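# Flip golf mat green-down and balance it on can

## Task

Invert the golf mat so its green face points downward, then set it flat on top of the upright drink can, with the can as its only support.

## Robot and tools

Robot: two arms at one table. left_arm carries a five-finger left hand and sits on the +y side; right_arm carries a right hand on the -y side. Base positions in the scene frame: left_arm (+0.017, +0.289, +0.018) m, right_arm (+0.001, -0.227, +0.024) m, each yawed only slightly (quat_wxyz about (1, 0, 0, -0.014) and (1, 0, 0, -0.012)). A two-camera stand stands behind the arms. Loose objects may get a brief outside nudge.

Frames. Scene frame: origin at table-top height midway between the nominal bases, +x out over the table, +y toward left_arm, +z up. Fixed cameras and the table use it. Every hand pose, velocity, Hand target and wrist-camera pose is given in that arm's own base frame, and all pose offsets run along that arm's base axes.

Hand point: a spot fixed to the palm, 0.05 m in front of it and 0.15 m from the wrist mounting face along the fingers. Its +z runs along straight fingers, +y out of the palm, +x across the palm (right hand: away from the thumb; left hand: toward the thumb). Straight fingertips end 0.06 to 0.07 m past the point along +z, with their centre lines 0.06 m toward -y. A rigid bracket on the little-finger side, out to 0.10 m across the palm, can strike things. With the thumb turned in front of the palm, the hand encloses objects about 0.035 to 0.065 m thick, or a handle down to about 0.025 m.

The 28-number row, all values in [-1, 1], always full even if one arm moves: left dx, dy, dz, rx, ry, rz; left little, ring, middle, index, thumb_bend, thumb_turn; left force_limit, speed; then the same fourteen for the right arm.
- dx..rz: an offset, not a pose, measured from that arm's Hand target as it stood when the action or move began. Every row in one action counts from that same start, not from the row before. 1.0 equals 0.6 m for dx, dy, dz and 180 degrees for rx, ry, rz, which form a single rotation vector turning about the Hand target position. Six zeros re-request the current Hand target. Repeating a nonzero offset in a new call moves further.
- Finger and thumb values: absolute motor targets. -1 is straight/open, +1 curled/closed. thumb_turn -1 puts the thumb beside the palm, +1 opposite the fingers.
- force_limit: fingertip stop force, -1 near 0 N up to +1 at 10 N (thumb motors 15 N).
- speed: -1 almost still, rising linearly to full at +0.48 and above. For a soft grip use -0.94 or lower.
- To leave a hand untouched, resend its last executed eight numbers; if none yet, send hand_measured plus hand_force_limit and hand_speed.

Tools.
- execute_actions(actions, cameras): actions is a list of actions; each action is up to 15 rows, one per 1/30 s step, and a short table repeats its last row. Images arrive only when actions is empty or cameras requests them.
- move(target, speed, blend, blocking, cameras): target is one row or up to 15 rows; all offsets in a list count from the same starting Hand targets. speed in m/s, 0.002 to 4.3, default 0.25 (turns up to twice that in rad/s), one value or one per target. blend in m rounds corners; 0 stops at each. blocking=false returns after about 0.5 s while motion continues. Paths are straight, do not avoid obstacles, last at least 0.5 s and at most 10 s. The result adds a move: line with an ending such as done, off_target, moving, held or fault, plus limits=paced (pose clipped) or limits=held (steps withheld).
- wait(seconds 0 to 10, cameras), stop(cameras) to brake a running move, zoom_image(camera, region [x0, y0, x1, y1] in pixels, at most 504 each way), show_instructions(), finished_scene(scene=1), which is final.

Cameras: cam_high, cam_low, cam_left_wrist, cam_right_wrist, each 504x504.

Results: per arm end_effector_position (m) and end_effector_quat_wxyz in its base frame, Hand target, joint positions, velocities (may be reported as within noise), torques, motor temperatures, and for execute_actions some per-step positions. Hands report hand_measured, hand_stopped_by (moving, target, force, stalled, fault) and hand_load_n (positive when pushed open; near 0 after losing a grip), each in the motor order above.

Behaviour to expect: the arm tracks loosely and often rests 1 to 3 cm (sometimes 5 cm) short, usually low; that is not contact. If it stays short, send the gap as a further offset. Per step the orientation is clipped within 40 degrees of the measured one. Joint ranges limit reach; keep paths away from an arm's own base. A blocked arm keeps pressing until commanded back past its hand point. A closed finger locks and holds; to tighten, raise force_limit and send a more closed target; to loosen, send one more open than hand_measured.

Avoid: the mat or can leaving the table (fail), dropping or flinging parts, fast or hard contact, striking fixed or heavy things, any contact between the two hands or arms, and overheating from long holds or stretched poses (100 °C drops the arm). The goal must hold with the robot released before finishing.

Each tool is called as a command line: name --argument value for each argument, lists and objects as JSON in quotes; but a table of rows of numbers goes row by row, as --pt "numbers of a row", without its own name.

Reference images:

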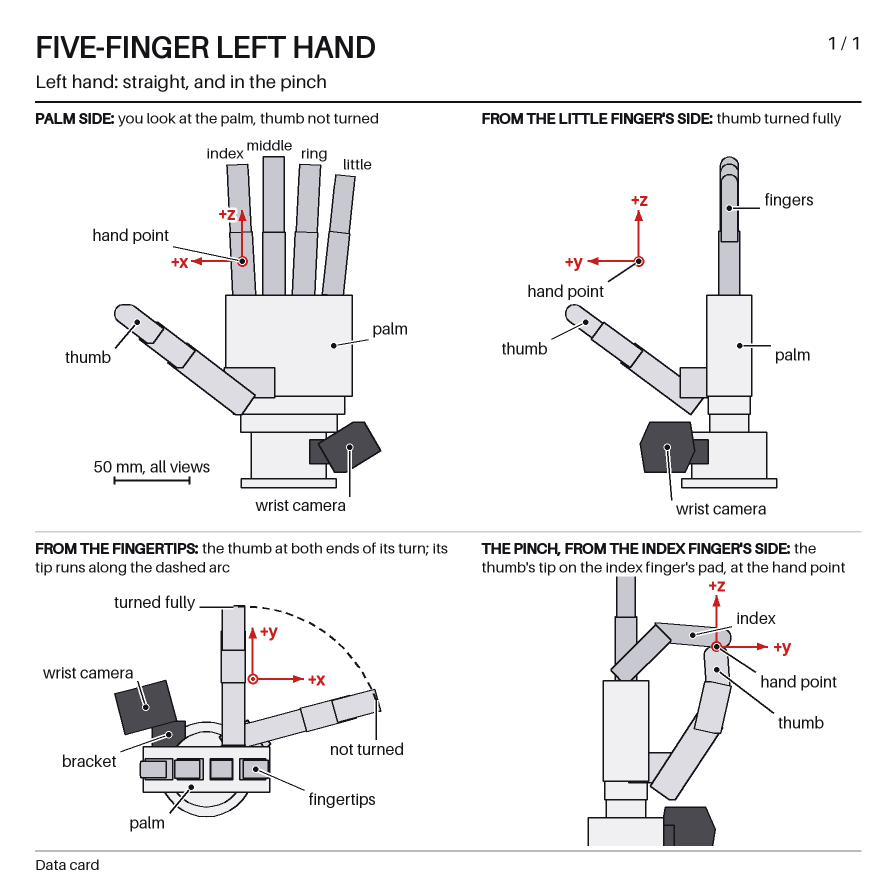

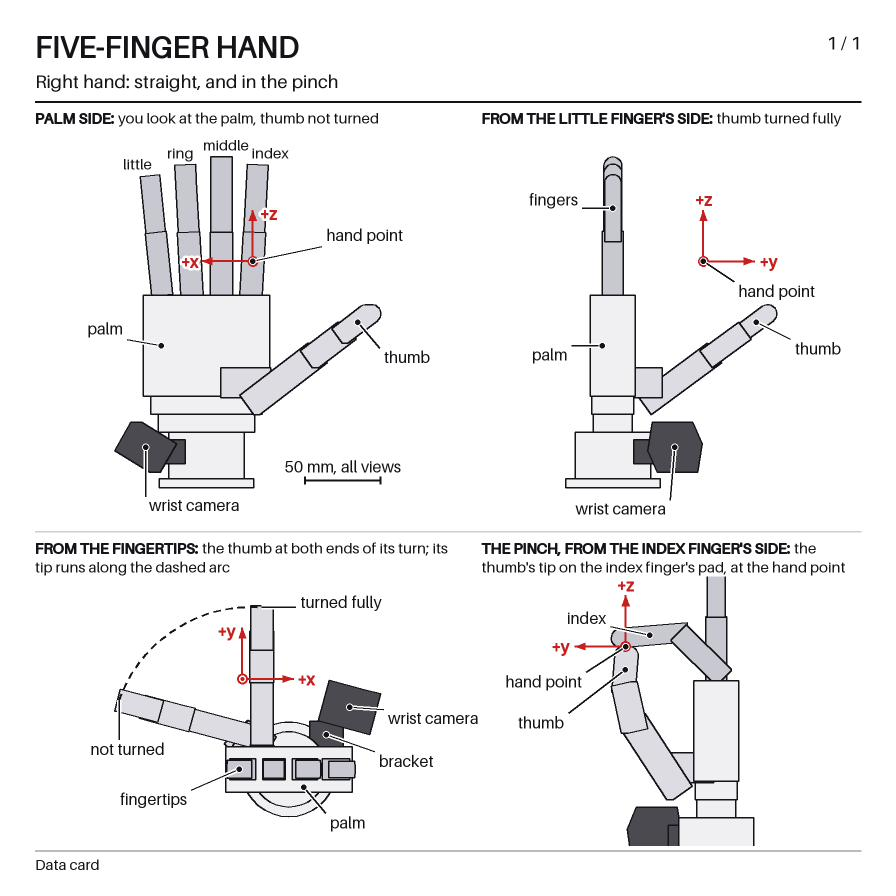

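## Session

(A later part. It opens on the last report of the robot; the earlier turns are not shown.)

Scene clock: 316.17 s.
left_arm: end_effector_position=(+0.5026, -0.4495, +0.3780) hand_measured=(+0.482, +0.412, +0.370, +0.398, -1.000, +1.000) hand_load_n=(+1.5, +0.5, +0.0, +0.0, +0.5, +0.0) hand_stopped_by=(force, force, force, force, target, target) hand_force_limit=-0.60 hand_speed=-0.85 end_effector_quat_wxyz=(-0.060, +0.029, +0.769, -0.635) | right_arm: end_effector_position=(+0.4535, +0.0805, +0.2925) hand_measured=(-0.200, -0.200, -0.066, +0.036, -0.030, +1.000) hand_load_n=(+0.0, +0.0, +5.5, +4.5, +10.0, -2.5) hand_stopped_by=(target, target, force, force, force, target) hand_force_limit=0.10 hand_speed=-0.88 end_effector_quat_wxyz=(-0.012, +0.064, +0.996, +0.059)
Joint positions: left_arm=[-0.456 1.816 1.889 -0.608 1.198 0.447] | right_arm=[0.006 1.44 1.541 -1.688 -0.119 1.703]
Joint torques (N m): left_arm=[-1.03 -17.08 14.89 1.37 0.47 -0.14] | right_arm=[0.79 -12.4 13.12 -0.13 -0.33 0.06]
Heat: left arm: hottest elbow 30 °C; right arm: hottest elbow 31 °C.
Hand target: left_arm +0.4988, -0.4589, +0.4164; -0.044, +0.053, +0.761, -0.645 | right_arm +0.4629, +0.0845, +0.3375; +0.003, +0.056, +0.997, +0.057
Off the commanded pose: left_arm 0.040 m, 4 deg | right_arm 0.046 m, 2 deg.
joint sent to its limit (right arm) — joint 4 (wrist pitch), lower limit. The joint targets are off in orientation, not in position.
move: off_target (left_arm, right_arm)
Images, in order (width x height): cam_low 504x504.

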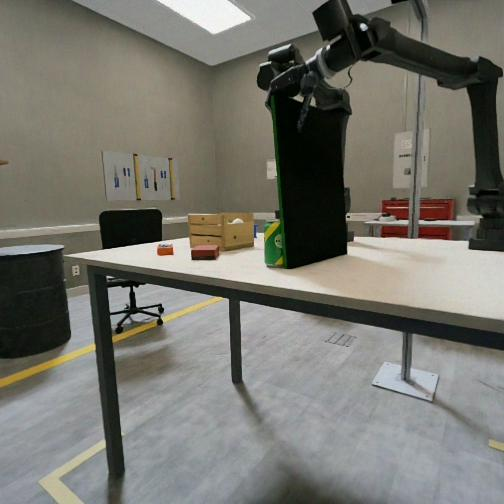

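move --target '[0,0,-0.02,0,0,0,0.7,0.7,0.7,0.7,-1,1,-0.5,-0.9,0,0,0.017,0,0,0,-0.2,-0.2,0.45,0.45,0.2,1,0.1,-0.88]' --speed 0.04 --cameras '["cam_low","cam_right_wrist","cam_left_wrist"]'

Scene clock: 317.37 s.
left_arm: end_effector_position=(+0.5027, -0.4495, +0.3781) hand_measured=(+0.498, +0.438, +0.406, +0.434, -1.000, +1.000) hand_load_n=(+1.0, +1.5, +2.0, +0.5, +1.0, -0.5) hand_stopped_by=(force, force, force, force, target, target) hand_force_limit=-0.50 hand_speed=-0.90 end_effector_quat_wxyz=(-0.060, +0.028, +0.770, -0.635) | right_arm: end_effector_position=(+0.4537, +0.0806, +0.2939) hand_measured=(-0.200, -0.200, -0.066, +0.036, -0.030, +1.000) hand_load_n=(+0.0, +0.0, +4.5, +3.5, +10.0, -1.5) hand_stopped_by=(target, target, force, force, force, target) hand_force_limit=0.10 hand_speed=-0.88 end_effector_quat_wxyz=(-0.012, +0.064, +0.996, +0.059)
Joint positions: left_arm=[-0.456 1.816 1.889 -0.608 1.197 0.446] | right_arm=[0.006 1.44 1.544 -1.69 -0.119 1.703]
Joint torques (N m): left_arm=[-1.2 -17.08 12.45 2.4 0.52 -0.1] | right_arm=[0.79 -13.27 13.64 -0.03 -0.42 0.09]
Heat: left arm: hottest elbow 30 °C; right arm: hottest elbow 31 °C.
Hand target: left_arm +0.4988, -0.4589, +0.4043; -0.044, +0.053, +0.761, -0.645 | right_arm +0.4629, +0.0845, +0.3478; +0.003, +0.056, +0.997, +0.057
Off the commanded pose: left_arm 0.028 m, 4 deg | right_arm 0.055 m, 2 deg.
joint sent to its limit (right arm) — joint 4 (wrist pitch), lower limit. The joint targets are off in position and orientation.
move: off_target (left_arm, right_arm)
camera_calibration:
cam_left_wrist: T_world_to_cam=[[-0.275742, -0.162564, 0.947385, -0.287612], [-0.750648, 0.652047, -0.106594, 0.712635], [-0.600412, -0.740545, -0.301825, 0.19486], [0, 0, 0, 1]] pos_world=[0.572627, -0.367125, 0.407256]
cam_right_wrist: T_world_to_cam=[[-0.114057, 0.978778, 0.170247, -0.0790313], [0.854327, 0.00916722, 0.519655, -0.543592], [0.507066, 0.204717, -0.837242, 0.113252], [0, 0, 0, 1]] pos_world=[0.397965, 0.0591527, 0.390755]
Images, in order (width x height): cam_low 504x504, cam_left_wrist 504x504, cam_right_wrist 504x504.

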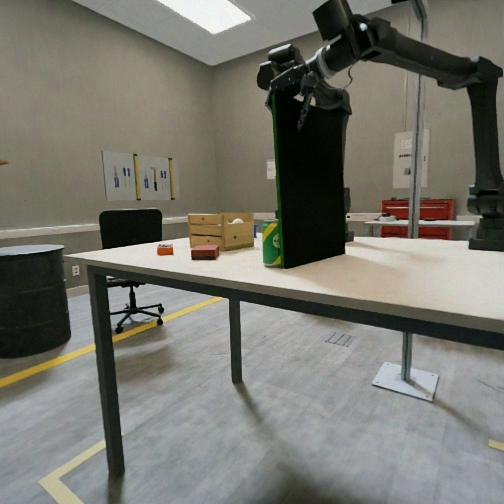

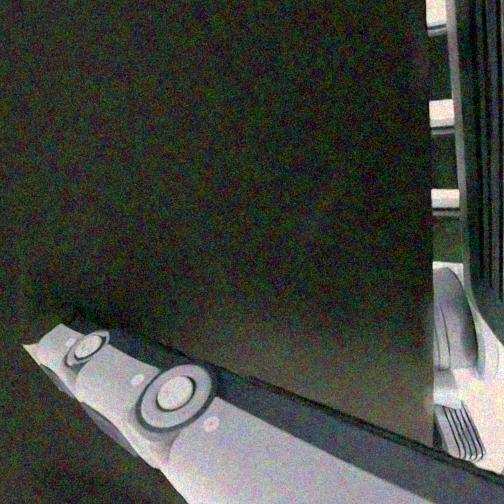

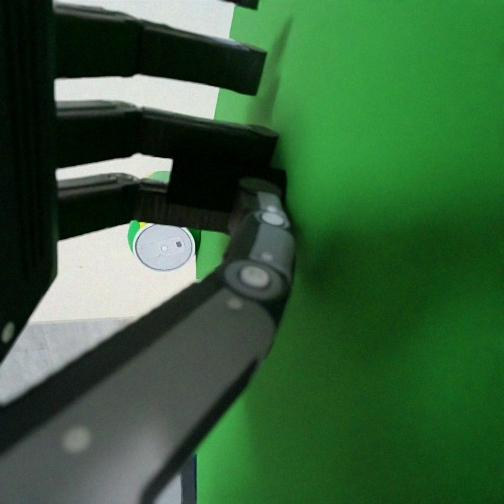

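zoom_image --camera "cam_low" --region '[240, 200, 370, 290]'

Scaled by 3.877 from the camera's 504x504 image, which has a finer 720x720 frame.

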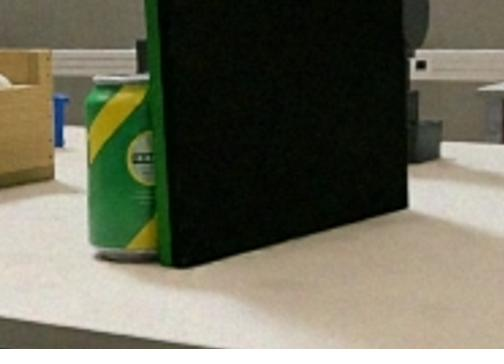

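wait --seconds 0.1 --cameras '["cam_high","cam_low"]'

zoom_image --camera "cam_high" --region '[180, 100, 330, 240]'

Scene clock: 318.80 s.
left_arm: end_effector_position=(+0.5027, -0.4495, +0.3781) hand_measured=(+0.498, +0.438, +0.406, +0.434, -1.000, +1.000) hand_load_n=(+1.0, +1.5, +2.0, +0.5, +1.0, -0.5) hand_stopped_by=(force, force, force, force, target, target) hand_force_limit=-0.50 hand_speed=-0.90 end_effector_quat_wxyz=(-0.060, +0.028, +0.770, -0.635) | right_arm: end_effector_position=(+0.4537, +0.0806, +0.2939) hand_measured=(-0.200, -0.200, -0.066, +0.036, -0.030, +1.000) hand_load_n=(+0.0, +0.0, +4.5, +3.5, +10.0, -1.5) hand_stopped_by=(target, target, force, force, force, target) hand_force_limit=0.10 hand_speed=-0.88 end_effector_quat_wxyz=(-0.012, +0.064, +0.996, +0.059)
Joint positions: left_arm=[-0.456 1.816 1.889 -0.608 1.197 0.446] | right_arm=[0.006 1.44 1.544 -1.69 -0.119 1.703]
Joint torques (N m): left_arm=[-1.08 -17.08 12.45 2.4 0.53 -0.1] | right_arm=[0.67 -13.33 13.57 -0.05 -0.41 0.08]
Heat: left arm: hottest elbow 30 °C; right arm: hottest elbow 31 °C.
Hand target: left_arm +0.4988, -0.4589, +0.4043; -0.044, +0.053, +0.761, -0.645 | right_arm +0.4629, +0.0845, +0.3478; +0.003, +0.056, +0.997, +0.057
Off the commanded pose: left_arm 0.028 m, 4 deg | right_arm 0.055 m, 2 deg.
wait: 0.10 s; at rest from the start
Images, in order (width x height): cam_high 504x504, cam_low 504x504.

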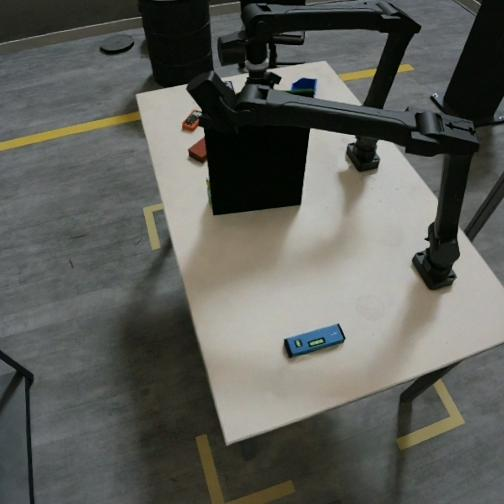

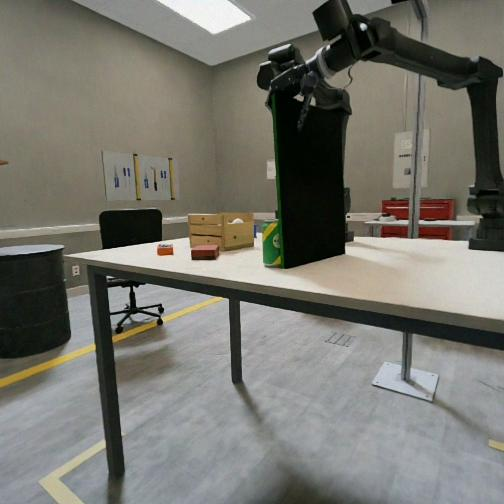

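Scaled by 3.360 from the camera's 504x504 image, which has a finer 720x720 frame.

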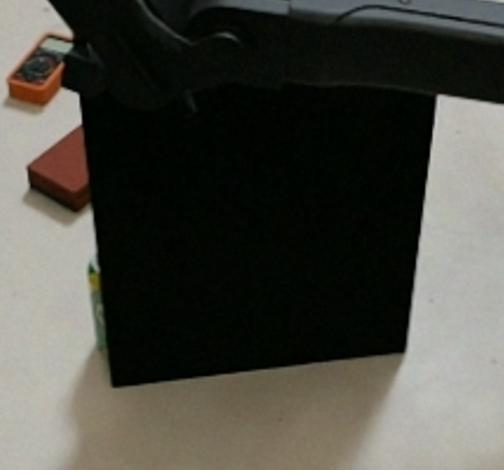

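move --target '[0,0.05,0,0,0,0,0.7,0.7,0.7,0.7,-1,1,-0.5,-0.9,0,0.055,0.015,0,0,0,-0.2,-0.2,0.45,0.45,0.2,1,0.1,-0.88]' --speed 0.04 --cameras '["cam_low","cam_high","cam_right_wrist"]'

Scene clock: 320.90 s.
left_arm: end_effector_position=(+0.5071, -0.4307, +0.3811) hand_measured=(+0.498, +0.438, +0.406, +0.434, -1.000, +1.000) hand_load_n=(+2.0, +1.0, +0.5, +0.0, +1.0, -1.0) hand_stopped_by=(force, force, force, force, target, target) hand_force_limit=-0.50 hand_speed=-0.90 end_effector_quat_wxyz=(-0.056, +0.039, +0.766, -0.640) | right_arm: end_effector_position=(+0.4567, +0.1010, +0.3007) hand_measured=(-0.200, -0.200, -0.066, +0.036, -0.028, +1.000) hand_load_n=(+0.0, +0.0, +2.5, +3.5, +2.0, +0.5) hand_stopped_by=(target, target, force, force, force, target) hand_force_limit=0.10 hand_speed=-0.88 end_effector_quat_wxyz=(-0.006, +0.076, +0.996, +0.055)
Joint positions: left_arm=[-0.425 1.807 1.885 -0.64 1.234 0.499] | right_arm=[0.061 1.438 1.561 -1.69 -0.111 1.785]
Joint torques (N m): left_arm=[-0.03 -18.2 10.17 1.39 0.55 -0.04] | right_arm=[2.14 -13.33 13.78 0.02 -0.74 0.06]
Heat: left arm: hottest elbow 30 °C; right arm: hottest elbow 32 °C.
Hand target: left_arm +0.4988, -0.4290, +0.4041; -0.044, +0.053, +0.761, -0.645 | right_arm +0.4628, +0.1174, +0.3567; +0.003, +0.056, +0.997, +0.057
Off the commanded pose: left_arm 0.025 m, 2 deg | right_arm 0.059 m, 3 deg.
joint sent to its limit (right arm) — joint 4 (wrist pitch), lower limit. The joint targets are off in position and orientation.
move: off_target (left_arm, right_arm)
camera_calibration:
cam_right_wrist: T_world_to_cam=[[-0.0904287, 0.982875, 0.160558, -0.107973], [0.849249, -0.00810587, 0.527931, -0.548354], [0.520191, 0.184094, -0.833973, 0.108306], [0, 0, 0, 1]] pos_world=[0.399585, 0.0817407, 0.397153]
Images, in order (width x height): cam_high 504x504, cam_low 504x504, cam_right_wrist 504x504.

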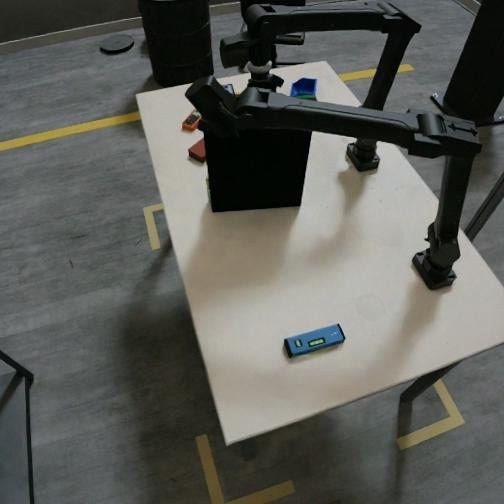

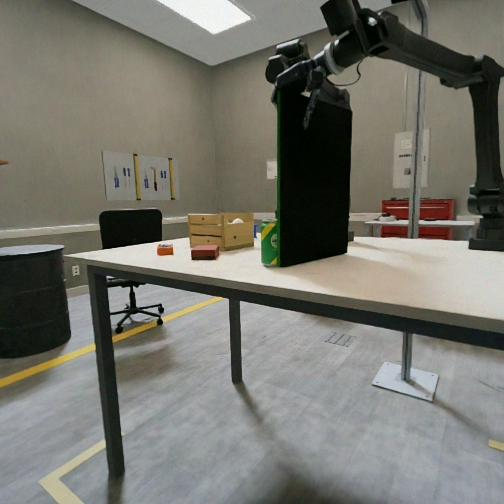

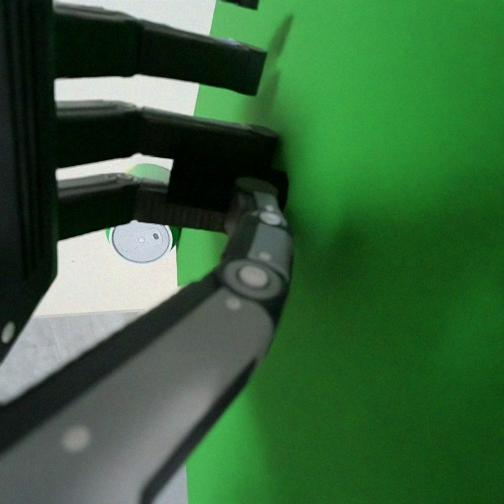

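zoom_image --camera "cam_low" --region '[240, 200, 370, 290]'

Scaled by 3.877 from the camera's 504x504 image, which has a finer 720x720 frame.

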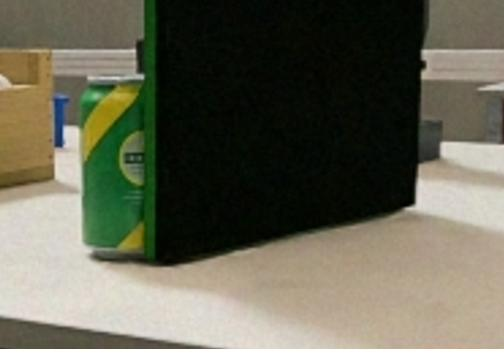

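move --target '[0,0.025,0.02,0,0,0,0.7,0.7,0.7,0.7,-1,1,-0.5,-0.9,0,0.01,-0.036,0,-0.0556,0,-0.2,-0.2,0.5,0.5,0.25,1,0.2,-0.88]' --speed 0.04 --cameras '["cam_low","cam_high","cam_right_wrist"]'

Scene clock: 326.23 s.
left_arm: end_effector_position=(+0.5058, -0.4154, +0.3853) hand_measured=(+0.498, +0.438, +0.406, +0.434, -1.000, +1.000) hand_load_n=(+0.5, +0.0, +0.0, +0.0, +0.0, -2.0) hand_stopped_by=(force, force, force, force, target, target) hand_force_limit=-0.50 hand_speed=-0.90 end_effector_quat_wxyz=(-0.057, +0.037, +0.767, -0.638) | right_arm: end_effector_position=(+0.4613, +0.1121, +0.3038) hand_measured=(-0.200, -0.200, -0.034, +0.056, -0.018, +1.000) hand_load_n=(+0.0, +0.0, +4.0, +6.0, +9.0, +3.5) hand_stopped_by=(target, target, force, force, force, target) hand_force_limit=0.20 hand_speed=-0.88 end_effector_quat_wxyz=(+0.045, +0.060, +0.996, +0.050)
Joint positions: left_arm=[-0.404 1.793 1.885 -0.698 1.249 0.54] | right_arm=[0.095 1.389 1.509 -1.586 -0.084 1.79]
Joint torques (N m): left_arm=[0.09 -17.79 12.07 0.92 0.74 -0.07] | right_arm=[1.73 -13.27 8.76 1.7 -0.51 0.12]
Heat: left arm: hottest elbow 30 °C; right arm: hottest elbow 32 °C.
Hand target: left_arm +0.4987, -0.4141, +0.4162; -0.045, +0.053, +0.761, -0.645 | right_arm +0.4628, +0.1234, +0.3351; +0.090, +0.050, +0.993, +0.062
Off the commanded pose: left_arm 0.032 m, 3 deg | right_arm 0.033 m, 5 deg.
move: off_target (left_arm, right_arm)
camera_calibration:
cam_right_wrist: T_world_to_cam=[[-0.132329, 0.982516, 0.130965, -0.0906507], [0.790878, 0.0250134, 0.611462, -0.555926], [0.597495, 0.184492, -0.78036, 0.05442], [0, 0, 0, 1]] pos_world=[0.395159, 0.0929313, 0.394267]
Images, in order (width x height): cam_high 504x504, cam_low 504x504, cam_right_wrist 504x504.

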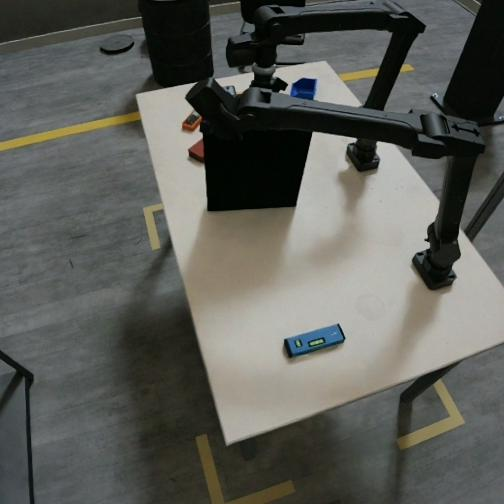

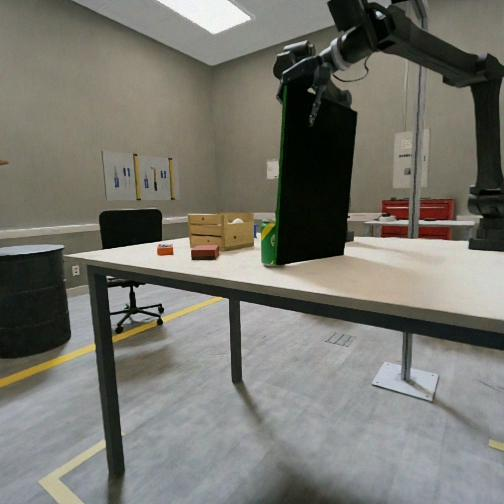

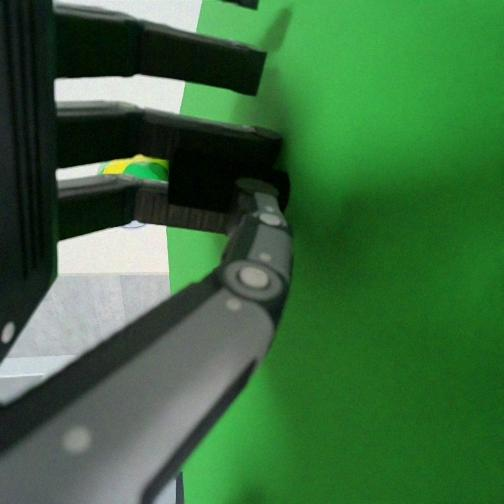

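move --target '[0,0.09,0.0,0,0,0,0.7,0.7,0.7,0.7,-1,1,-0.5,-0.9,0,0.085,0.01,0,0,0,-0.2,-0.2,0.5,0.5,0.25,1,0.2,-0.88]' --speed 0.04 --cameras '["cam_low","cam_high","cam_right_wrist"]'

Scene clock: 328.67 s.
left_arm: end_effector_position=(+0.5031, -0.3630, +0.3935) hand_measured=(+0.500, +0.438, +0.406, +0.434, -1.000, +1.000) hand_load_n=(+0.0, +0.0, +0.0, +0.0, +0.0, +0.0) hand_stopped_by=(force, force, force, force, target, target) hand_force_limit=-0.50 hand_speed=-0.90 end_effector_quat_wxyz=(-0.059, +0.039, +0.765, -0.640) | right_arm: end_effector_position=(+0.4588, +0.1560, +0.3054) hand_measured=(-0.200, -0.200, -0.034, +0.056, -0.020, +1.000) hand_load_n=(+0.0, +0.0, +9.5, +3.5, +16.5, +5.0) hand_stopped_by=(target, target, force, force, force, target) hand_force_limit=0.20 hand_speed=-0.88 end_effector_quat_wxyz=(+0.055, +0.065, +0.995, +0.043)
Joint positions: left_arm=[-0.323 1.761 1.885 -0.896 1.321 0.715] | right_arm=[0.212 1.386 1.509 -1.565 -0.053 1.917]
Joint torques (N m): left_arm=[0.44 -16.97 11.1 0.88 0.73 0.01] | right_arm=[2.32 -11.34 11.55 0.83 -0.7 0.08]
Heat: left arm: hottest elbow 30 °C; right arm: hottest elbow 32 °C.
Hand target: left_arm +0.4987, -0.3601, +0.4161; -0.045, +0.053, +0.761, -0.645 | right_arm +0.4628, +0.1744, +0.3412; +0.090, +0.050, +0.993, +0.062
Off the commanded pose: left_arm 0.023 m, 2 deg | right_arm 0.040 m, 5 deg.
move: off_target (left_arm, right_arm)
camera_calibration:
cam_right_wrist: T_world_to_cam=[[-0.122546, 0.985704, 0.115632, -0.134627], [0.779613, 0.0235097, 0.625821, -0.55502], [0.614155, 0.16684, -0.771348, 0.0415587], [0, 0, 0, 1]] pos_world=[0.39068, 0.138817, 0.394967]
Images, in order (width x height): cam_high 504x504, cam_low 504x504, cam_right_wrist 504x504.

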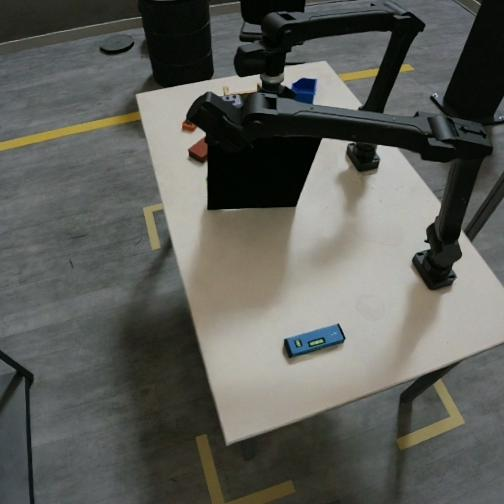

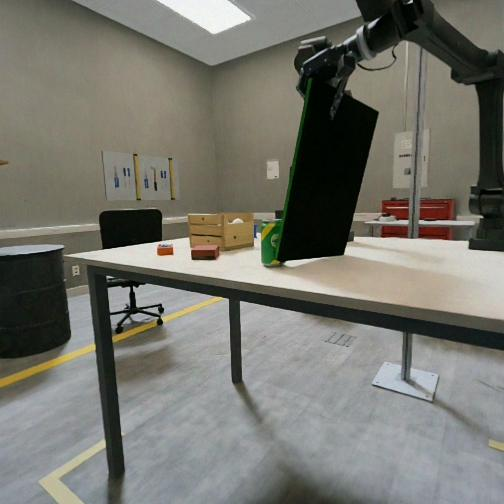

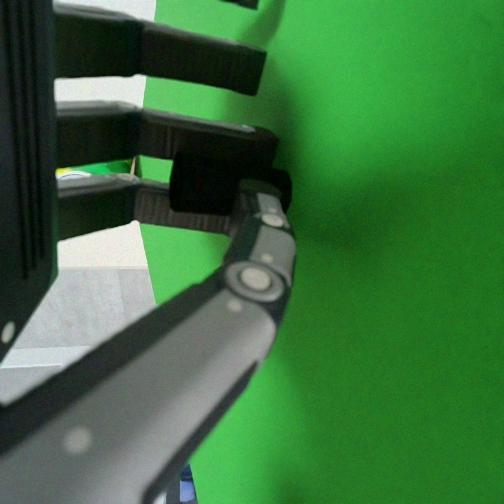

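zoom_image --camera "cam_low" --region '[240, 60, 400, 290]'

Scaled by 2.191 from the camera's 504x504 image, which has a finer 720x720 frame.

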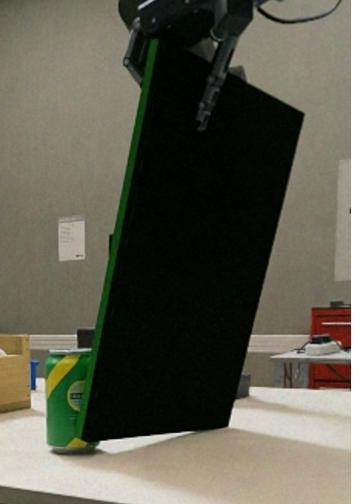

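move --target '[0,-0.04,0.015,0,0,0,0.7,0.7,0.7,0.7,-1,1,-0.5,-0.9,0,0,0.045,0,0,0,-0.2,-0.2,0.5,0.5,0.25,1,0.2,-0.88]' --speed 0.04 --cameras '["cam_low","cam_high"]'

Scene clock: 331.17 s.
left_arm: end_effector_position=(+0.5021, -0.3721, +0.3958) hand_measured=(+0.498, +0.438, +0.406, +0.434, -1.000, +1.000) hand_load_n=(+3.0, +0.5, +0.0, +0.0, +1.0, +0.0) hand_stopped_by=(force, force, force, force, target, target) hand_force_limit=-0.50 hand_speed=-0.90 end_effector_quat_wxyz=(-0.064, +0.025, +0.767, -0.638) | right_arm: end_effector_position=(+0.4502, +0.1580, +0.3134) hand_measured=(-0.200, -0.200, -0.034, +0.056, -0.016, +1.000) hand_load_n=(+0.0, +0.0, +2.5, +4.5, +0.0, +0.5) hand_stopped_by=(target, target, force, force, force, target) hand_force_limit=0.20 hand_speed=-0.88 end_effector_quat_wxyz=(+0.039, +0.064, +0.996, +0.038)
Joint positions: left_arm=[-0.338 1.761 1.885 -0.853 1.299 0.644] | right_arm=[0.222 1.392 1.544 -1.626 -0.05 1.922]
Joint torques (N m): left_arm=[-1.61 -16.21 13.16 2.19 0.49 -0.14] | right_arm=[1.79 -11.11 15.05 0.46 -0.79 0.03]
Heat: left arm: hottest elbow 30 °C; right arm: hottest elbow 32 °C.
Hand target: left_arm +0.4987, -0.3839, +0.4252; -0.045, +0.053, +0.761, -0.645 | right_arm +0.4628, +0.1744, +0.3682; +0.090, +0.050, +0.993, +0.062
Off the commanded pose: left_arm 0.032 m, 4 deg | right_arm 0.059 m, 7 deg.
move: off_target (left_arm, right_arm)
Images, in order (width x height): cam_high 504x504, cam_low 504x504.

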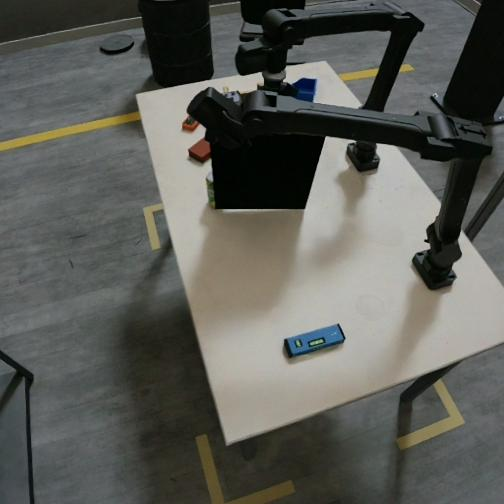

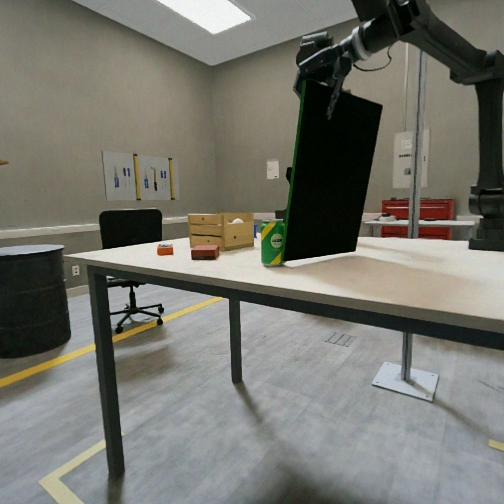

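move --target '[0,-0.01,0.0,0,0,0,0.7,0.7,0.7,0.7,-1,1,-0.5,-0.9,0,0,0,0,0,0,-0.2,-0.2,0.5,0.5,0.3,1,0.0,-0.9]' --speed 0.04 --cameras '["cam_right_wrist","cam_left_wrist"]'

zoom_image --camera "cam_right_wrist" --region '[100, 80, 350, 330]'

Scene clock: 332.37 s.
left_arm: end_effector_position=(+0.5038, -0.3735, +0.3971) hand_measured=(+0.498, +0.438, +0.406, +0.434, -1.000, +1.000) hand_load_n=(+4.0, +0.5, +0.0, +0.0, +1.0, +0.0) hand_stopped_by=(force, force, force, force, target, target) hand_force_limit=-0.50 hand_speed=-0.90 end_effector_quat_wxyz=(-0.063, +0.021, +0.767, -0.638) | right_arm: end_effector_position=(+0.4513, +0.1575, +0.3148) hand_measured=(-0.200, -0.200, -0.034, +0.056, +0.026, +1.000) hand_load_n=(+0.0, +0.0, +5.0, +5.5, +7.5, +1.5) hand_stopped_by=(target, target, force, force, force, target) hand_force_limit=0.00 hand_speed=-0.90 end_effector_quat_wxyz=(+0.041, +0.065, +0.996, +0.037)
Joint positions: left_arm=[-0.339 1.761 1.885 -0.834 1.293 0.619] | right_arm=[0.222 1.392 1.548 -1.626 -0.047 1.925]
Joint torques (N m): left_arm=[-2.37 -16.15 13.15 2.4 0.42 -0.12] | right_arm=[1.67 -11.11 14.75 0.44 -0.89 0]
Heat: left arm: hottest elbow 30 °C; right arm: hottest elbow 32 °C.
Hand target: left_arm +0.4987, -0.3901, +0.4253; -0.045, +0.053, +0.761, -0.645 | right_arm +0.4629, +0.1744, +0.3682; +0.090, +0.050, +0.993, +0.062
Off the commanded pose: left_arm 0.033 m, 4 deg | right_arm 0.057 m, 7 deg.
move: off_target (left_arm, right_arm)
camera_calibration:
cam_left_wrist: T_world_to_cam=[[-0.261861, -0.158742, 0.951961, -0.300285], [-0.756558, 0.64618, -0.100358, 0.6642], [-0.599207, -0.746494, -0.289306, 0.249734], [0, 0, 0, 1]] pos_world=[0.573515, -0.290436, 0.424767]
cam_right_wrist: T_world_to_cam=[[-0.12028, 0.986835, 0.108114, -0.13697], [0.797073, 0.0310795, 0.603083, -0.557012], [0.591783, 0.158713, -0.790318, 0.0703792], [0, 0, 0, 1]] pos_world=[0.385855, 0.141308, 0.406354]
Images, in order (width x height): cam_left_wrist 504x504, cam_right_wrist 504x504.

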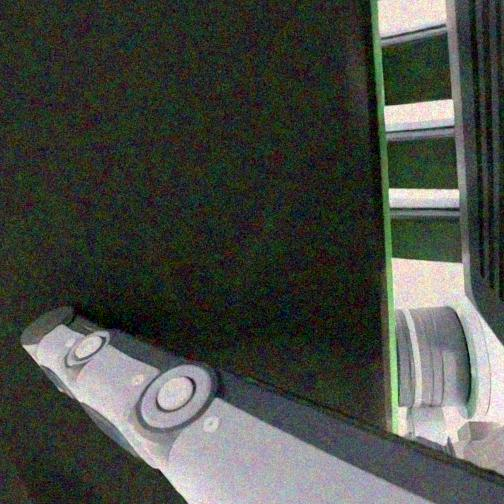

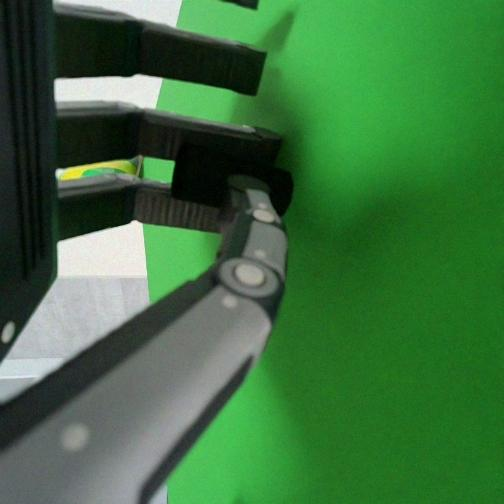

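Scaled by 2.016 from the camera's 504x504 image, which has a finer 720x720 frame.

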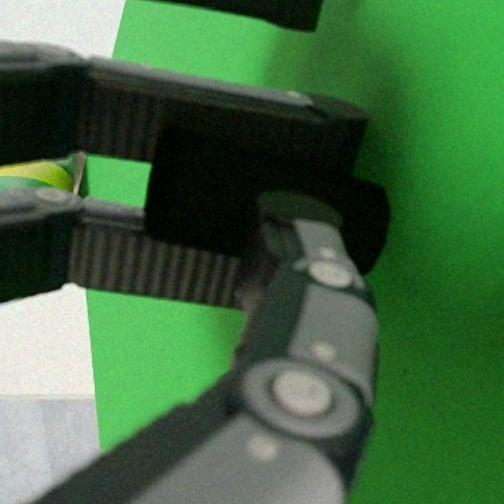

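move --target '[0.15,0.058,0.0,0,0,0,0.7,0.7,0.7,0.7,-1,1,-0.5,-0.9,0.15,0.053,0,0,0,0,-0.2,-0.2,0.5,0.5,0.3,1,0.0,-0.9]' --speed 0.05 --cameras '["cam_right_wrist","cam_left_wrist","cam_low","cam_high"]'

Scene clock: 335.73 s.
left_arm: end_effector_position=(+0.5905, -0.3460, +0.4077) hand_measured=(+0.498, +0.438, +0.406, +0.434, -1.000, +1.000) hand_load_n=(+3.5, +0.5, +0.0, +0.0, +1.5, -1.5) hand_stopped_by=(force, force, force, force, target, target) hand_force_limit=-0.50 hand_speed=-0.90 end_effector_quat_wxyz=(-0.044, +0.033, +0.765, -0.642) | right_arm: end_effector_position=(+0.5444, +0.1824, +0.3194) hand_measured=(-0.200, -0.200, -0.034, +0.056, +0.026, +1.000) hand_load_n=(+0.0, +0.0, +6.5, +1.5, +7.0, -2.5) hand_stopped_by=(target, target, force, force, force, target) hand_force_limit=0.00 hand_speed=-0.90 end_effector_quat_wxyz=(+0.047, +0.063, +0.996, +0.038)
Joint positions: left_arm=[-0.257 2.042 2.36 -1.192 1.345 0.837] | right_arm=[0.229 1.645 1.842 -1.656 -0.046 1.929]
Joint torques (N m): left_arm=[-0.91 -17.32 13.61 0.81 1.13 -0.11] | right_arm=[2.49 -14.51 14.09 0.53 -0.85 0.15]
Motor temperatures (°C): left_arm=[21 24 30 22 23 21] | right_arm=[21 24 33 22 21 24]
Heat: left arm: hottest elbow 30 °C; right arm: hottest elbow 33 °C.
Hand target: left_arm +0.5887, -0.3551, +0.4252; -0.045, +0.053, +0.761, -0.645 | right_arm +0.5529, +0.2064, +0.3682; +0.090, +0.050, +0.993, +0.062
Off the commanded pose: left_arm 0.020 m, 2 deg | right_arm 0.055 m, 6 deg.
move: off_target (left_arm, right_arm)
camera_calibration:
cam_left_wrist: T_world_to_cam=[[-0.302594, -0.148838, 0.941427, -0.251542], [-0.755696, 0.639386, -0.141811, 0.727181], [-0.580828, -0.754343, -0.305951, 0.318465], [0, 0, 0, 1]] pos_world=[0.658386, -0.262156, 0.437365]
cam_right_wrist: T_world_to_cam=[[-0.124836, 0.986251, 0.108282, -0.148288], [0.789449, 0.0326293, 0.612948, -0.634066], [0.600988, 0.162001, -0.782668, 0.00696571], [0, 0, 0, 1]] pos_world=[0.477864, 0.16581, 0.410158]

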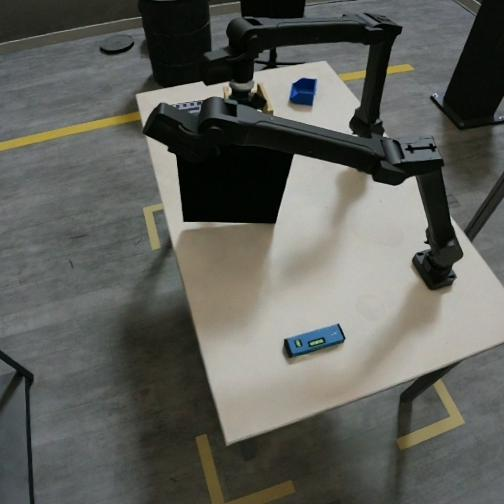

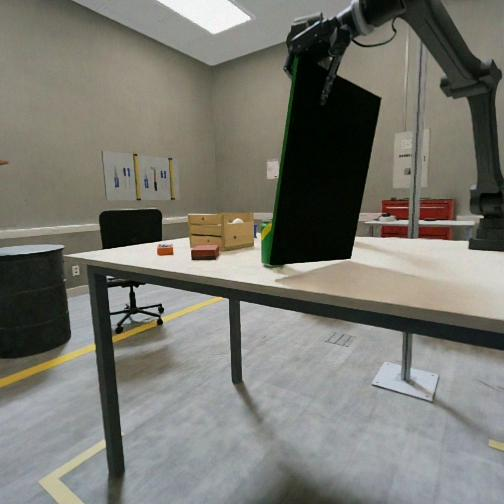

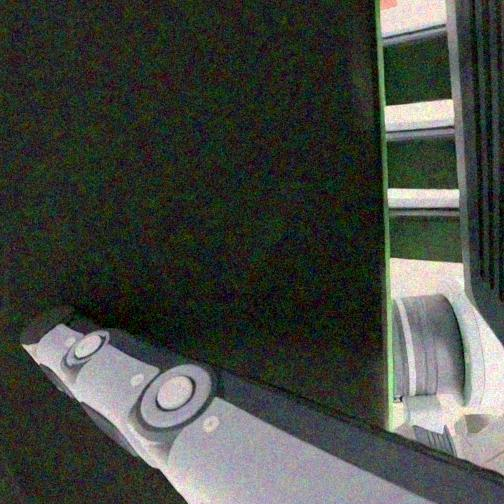

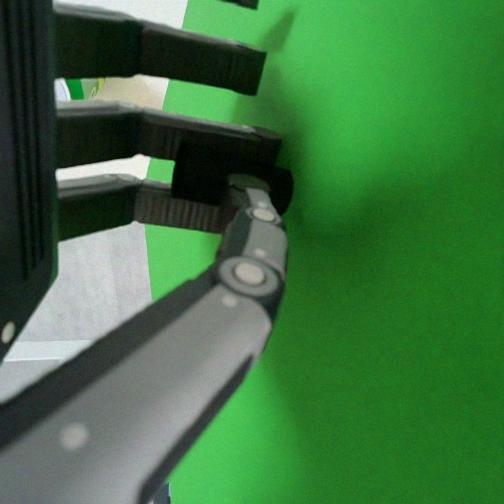

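move --target '[0,-0.042,0.0,0,0,0,0.7,0.7,0.7,0.7,-1,1,-0.5,-0.9,0,0.0167,0,0.107,-0.03,0,-0.2,-0.2,0.5,0.5,0.3,1,0.0,-0.9]' --speed 0.04 --cameras '["cam_right_wrist","cam_left_wrist","cam_low","cam_high"]'

Scene clock: 341.43 s.
left_arm: end_effector_position=(+0.5988, -0.3431, +0.4083) hand_measured=(+0.498, +0.438, +0.406, +0.434, -1.000, +1.000) hand_load_n=(+10.5, +4.5, +0.5, +0.5, +3.0, -4.5) hand_stopped_by=(force, force, force, force, target, target) hand_force_limit=-0.50 hand_speed=-0.90 end_effector_quat_wxyz=(-0.039, +0.017, +0.769, -0.638) | right_arm: end_effector_position=(+0.5552, +0.1876, +0.3139) hand_measured=(-0.200, -0.200, -0.034, +0.056, +0.026, +1.000) hand_load_n=(+0.5, +0.0, +12.5, +1.0, +9.5, +4.5) hand_stopped_by=(target, target, force, force, force, target) hand_force_limit=0.00 hand_speed=-0.90 end_effector_quat_wxyz=(+0.075, +0.088, +0.975, +0.190)
Joint positions: left_arm=[-0.251 2.05 2.375 -1.168 1.322 0.788] | right_arm=[0.144 1.565 1.637 -1.397 -0.334 1.936]
Joint torques (N m): left_arm=[-4.66 -17.08 13.68 2.35 1.14 -0.25] | right_arm=[2.67 -16.85 9.5 2.65 -2.19 0.19]
Heat: left arm: hottest elbow 31 °C; right arm: hottest elbow 33 °C.
Hand target: left_arm +0.5888, -0.3803, +0.4253; -0.044, +0.053, +0.761, -0.645 | right_arm +0.5528, +0.2163, +0.3682; +0.127, +0.062, +0.963, +0.229
Off the commanded pose: left_arm 0.042 m, 4 deg | right_arm 0.062 m, 8 deg.
move: off_target (left_arm, right_arm)
camera_calibration:
cam_left_wrist: T_world_to_cam=[[-0.285081, -0.170746, 0.943173, -0.267906], [-0.776423, 0.618136, -0.122777, 0.729], [-0.562046, -0.767303, -0.30879, 0.311115], [0, 0, 0, 1]] pos_world=[0.664498, -0.257646, 0.438255]
cam_right_wrist: T_world_to_cam=[[-0.105152, 0.914188, 0.391411, -0.237817], [0.738239, -0.191951, 0.646652, -0.579354], [0.666293, 0.356952, -0.654705, -0.117738], [0, 0, 0, 1]] pos_world=[0.481143, 0.148228, 0.390641]

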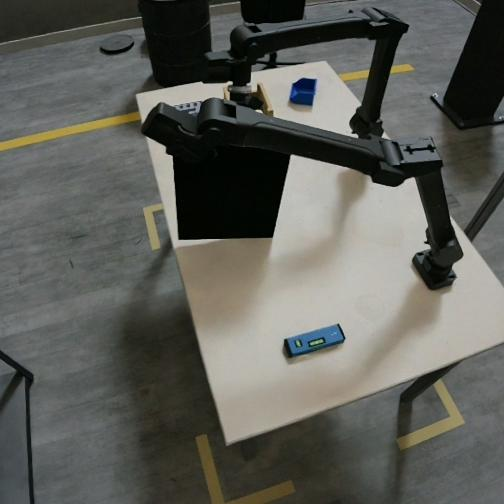

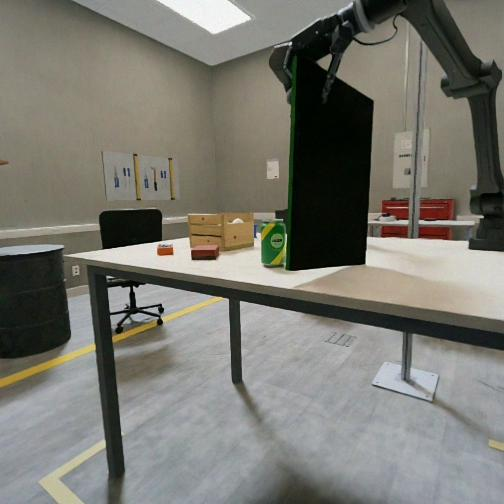

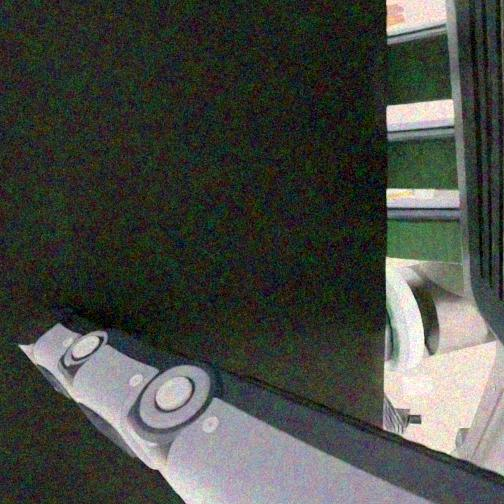

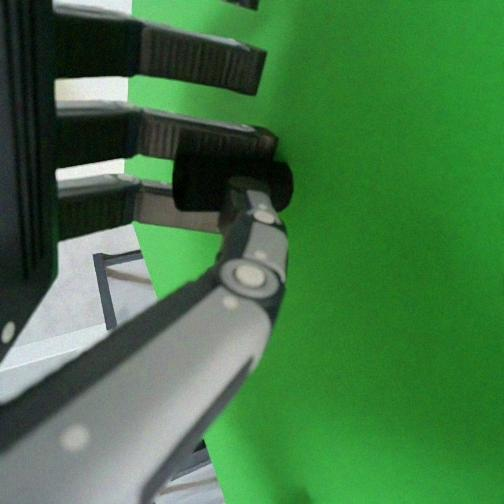

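move --target '[0,0.05,0.0,0,0,0,0.42,0.39,0.37,0.41,-1,1,-0.5,-0.9,-0.02,-0.0,-0.06,0.0,0.045,0,-0.2,-0.2,0.5,0.5,0.3,1,0.0,-0.9]' --speed 0.04 --cameras '["cam_right_wrist","cam_left_wrist","cam_low","cam_high"]'

Scene clock: 344.17 s.
left_arm: end_effector_position=(+0.5896, -0.3411, +0.4108) hand_measured=(+0.418, +0.390, +0.370, +0.410, -1.000, +1.000) hand_load_n=(+3.0, +2.5, +0.0, +0.0, +1.5, -3.5) hand_stopped_by=(force, force, target, target, target, target) hand_force_limit=-0.50 hand_speed=-0.90 end_effector_quat_wxyz=(-0.046, +0.034, +0.766, -0.640) | right_arm: end_effector_position=(+0.5491, +0.1913, +0.3118) hand_measured=(-0.200, -0.200, -0.034, +0.056, +0.026, +1.000) hand_load_n=(+0.5, +0.0, +11.0, -1.0, +8.5, +0.0) hand_stopped_by=(target, target, force, force, force, target) hand_force_limit=0.00 hand_speed=-0.90 end_effector_quat_wxyz=(+0.056, +0.100, +0.972, +0.206)
Joint positions: left_arm=[-0.251 2.06 2.407 -1.271 1.348 0.886] | right_arm=[0.143 1.564 1.627 -1.414 -0.372 1.961]
Joint torques (N m): left_arm=[-0.85 -17.14 13.42 0.88 1.18 -0.08] | right_arm=[2.67 -13.33 9.55 0.25 -1.6 0.05]
Heat: left arm: hottest elbow 31 °C; right arm: hottest elbow 33 °C.
Hand target: left_arm +0.5888, -0.3503, +0.4251; -0.045, +0.053, +0.761, -0.645 | right_arm +0.5408, +0.2162, +0.3323; +0.059, +0.078, +0.970, +0.224
Off the commanded pose: left_arm 0.017 m, 2 deg | right_arm 0.033 m, 3 deg.
move: off_target (left_arm, right_arm)
camera_calibration:
cam_left_wrist: T_world_to_cam=[[-0.301792, -0.152118, 0.94116, -0.255585], [-0.753162, 0.643297, -0.137534, 0.721932], [-0.584523, -0.750353, -0.308712, 0.327243], [0, 0, 0, 1]] pos_world=[0.657879, -0.257748, 0.44086]
cam_right_wrist: T_world_to_cam=[[-0.0756229, 0.900456, 0.428323, -0.266032], [0.760095, -0.225972, 0.609256, -0.566563], [0.645397, 0.37164, -0.667343, -0.103662], [0, 0, 0, 1]] pos_world=[0.477426, 0.150047, 0.389951]

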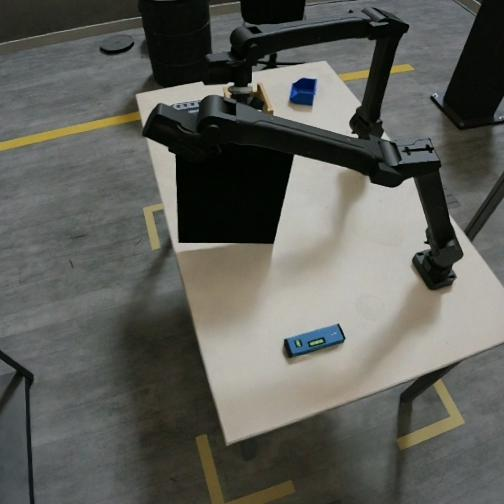

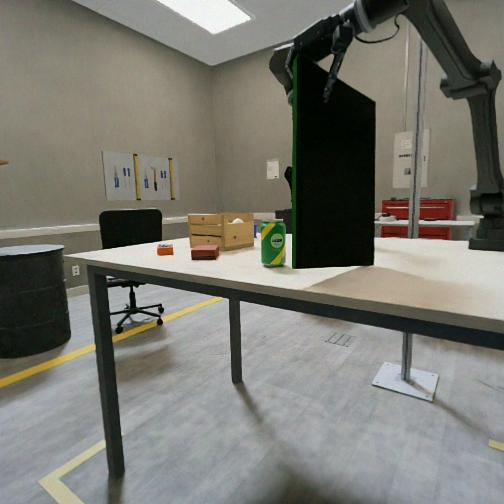

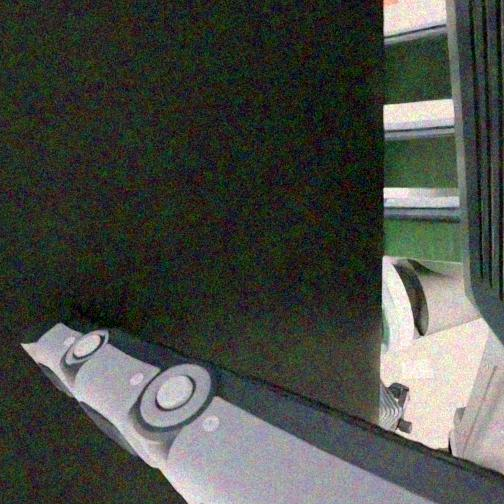

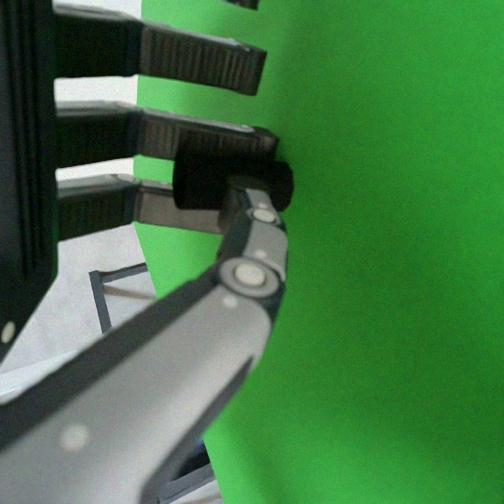

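zoom_image --camera "cam_low" --region '[240, 40, 400, 290]'

zoom_image --camera "cam_high" --region '[140, 90, 330, 260]'

Scaled by 2.016 from the camera's 504x504 image, which has a finer 720x720 frame.

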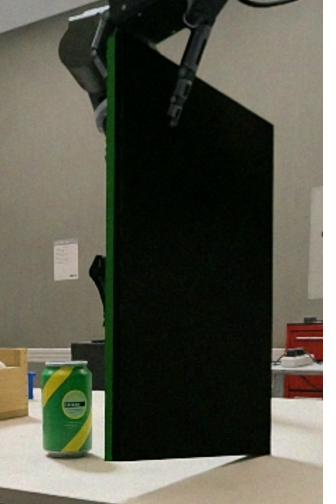

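Scaled by 2.653 from the camera's 504x504 image, which has a finer 720x720 frame.

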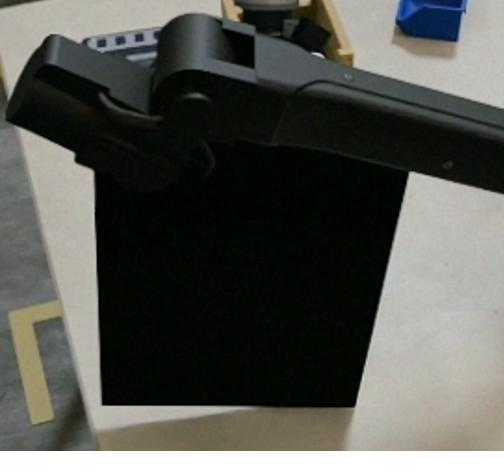

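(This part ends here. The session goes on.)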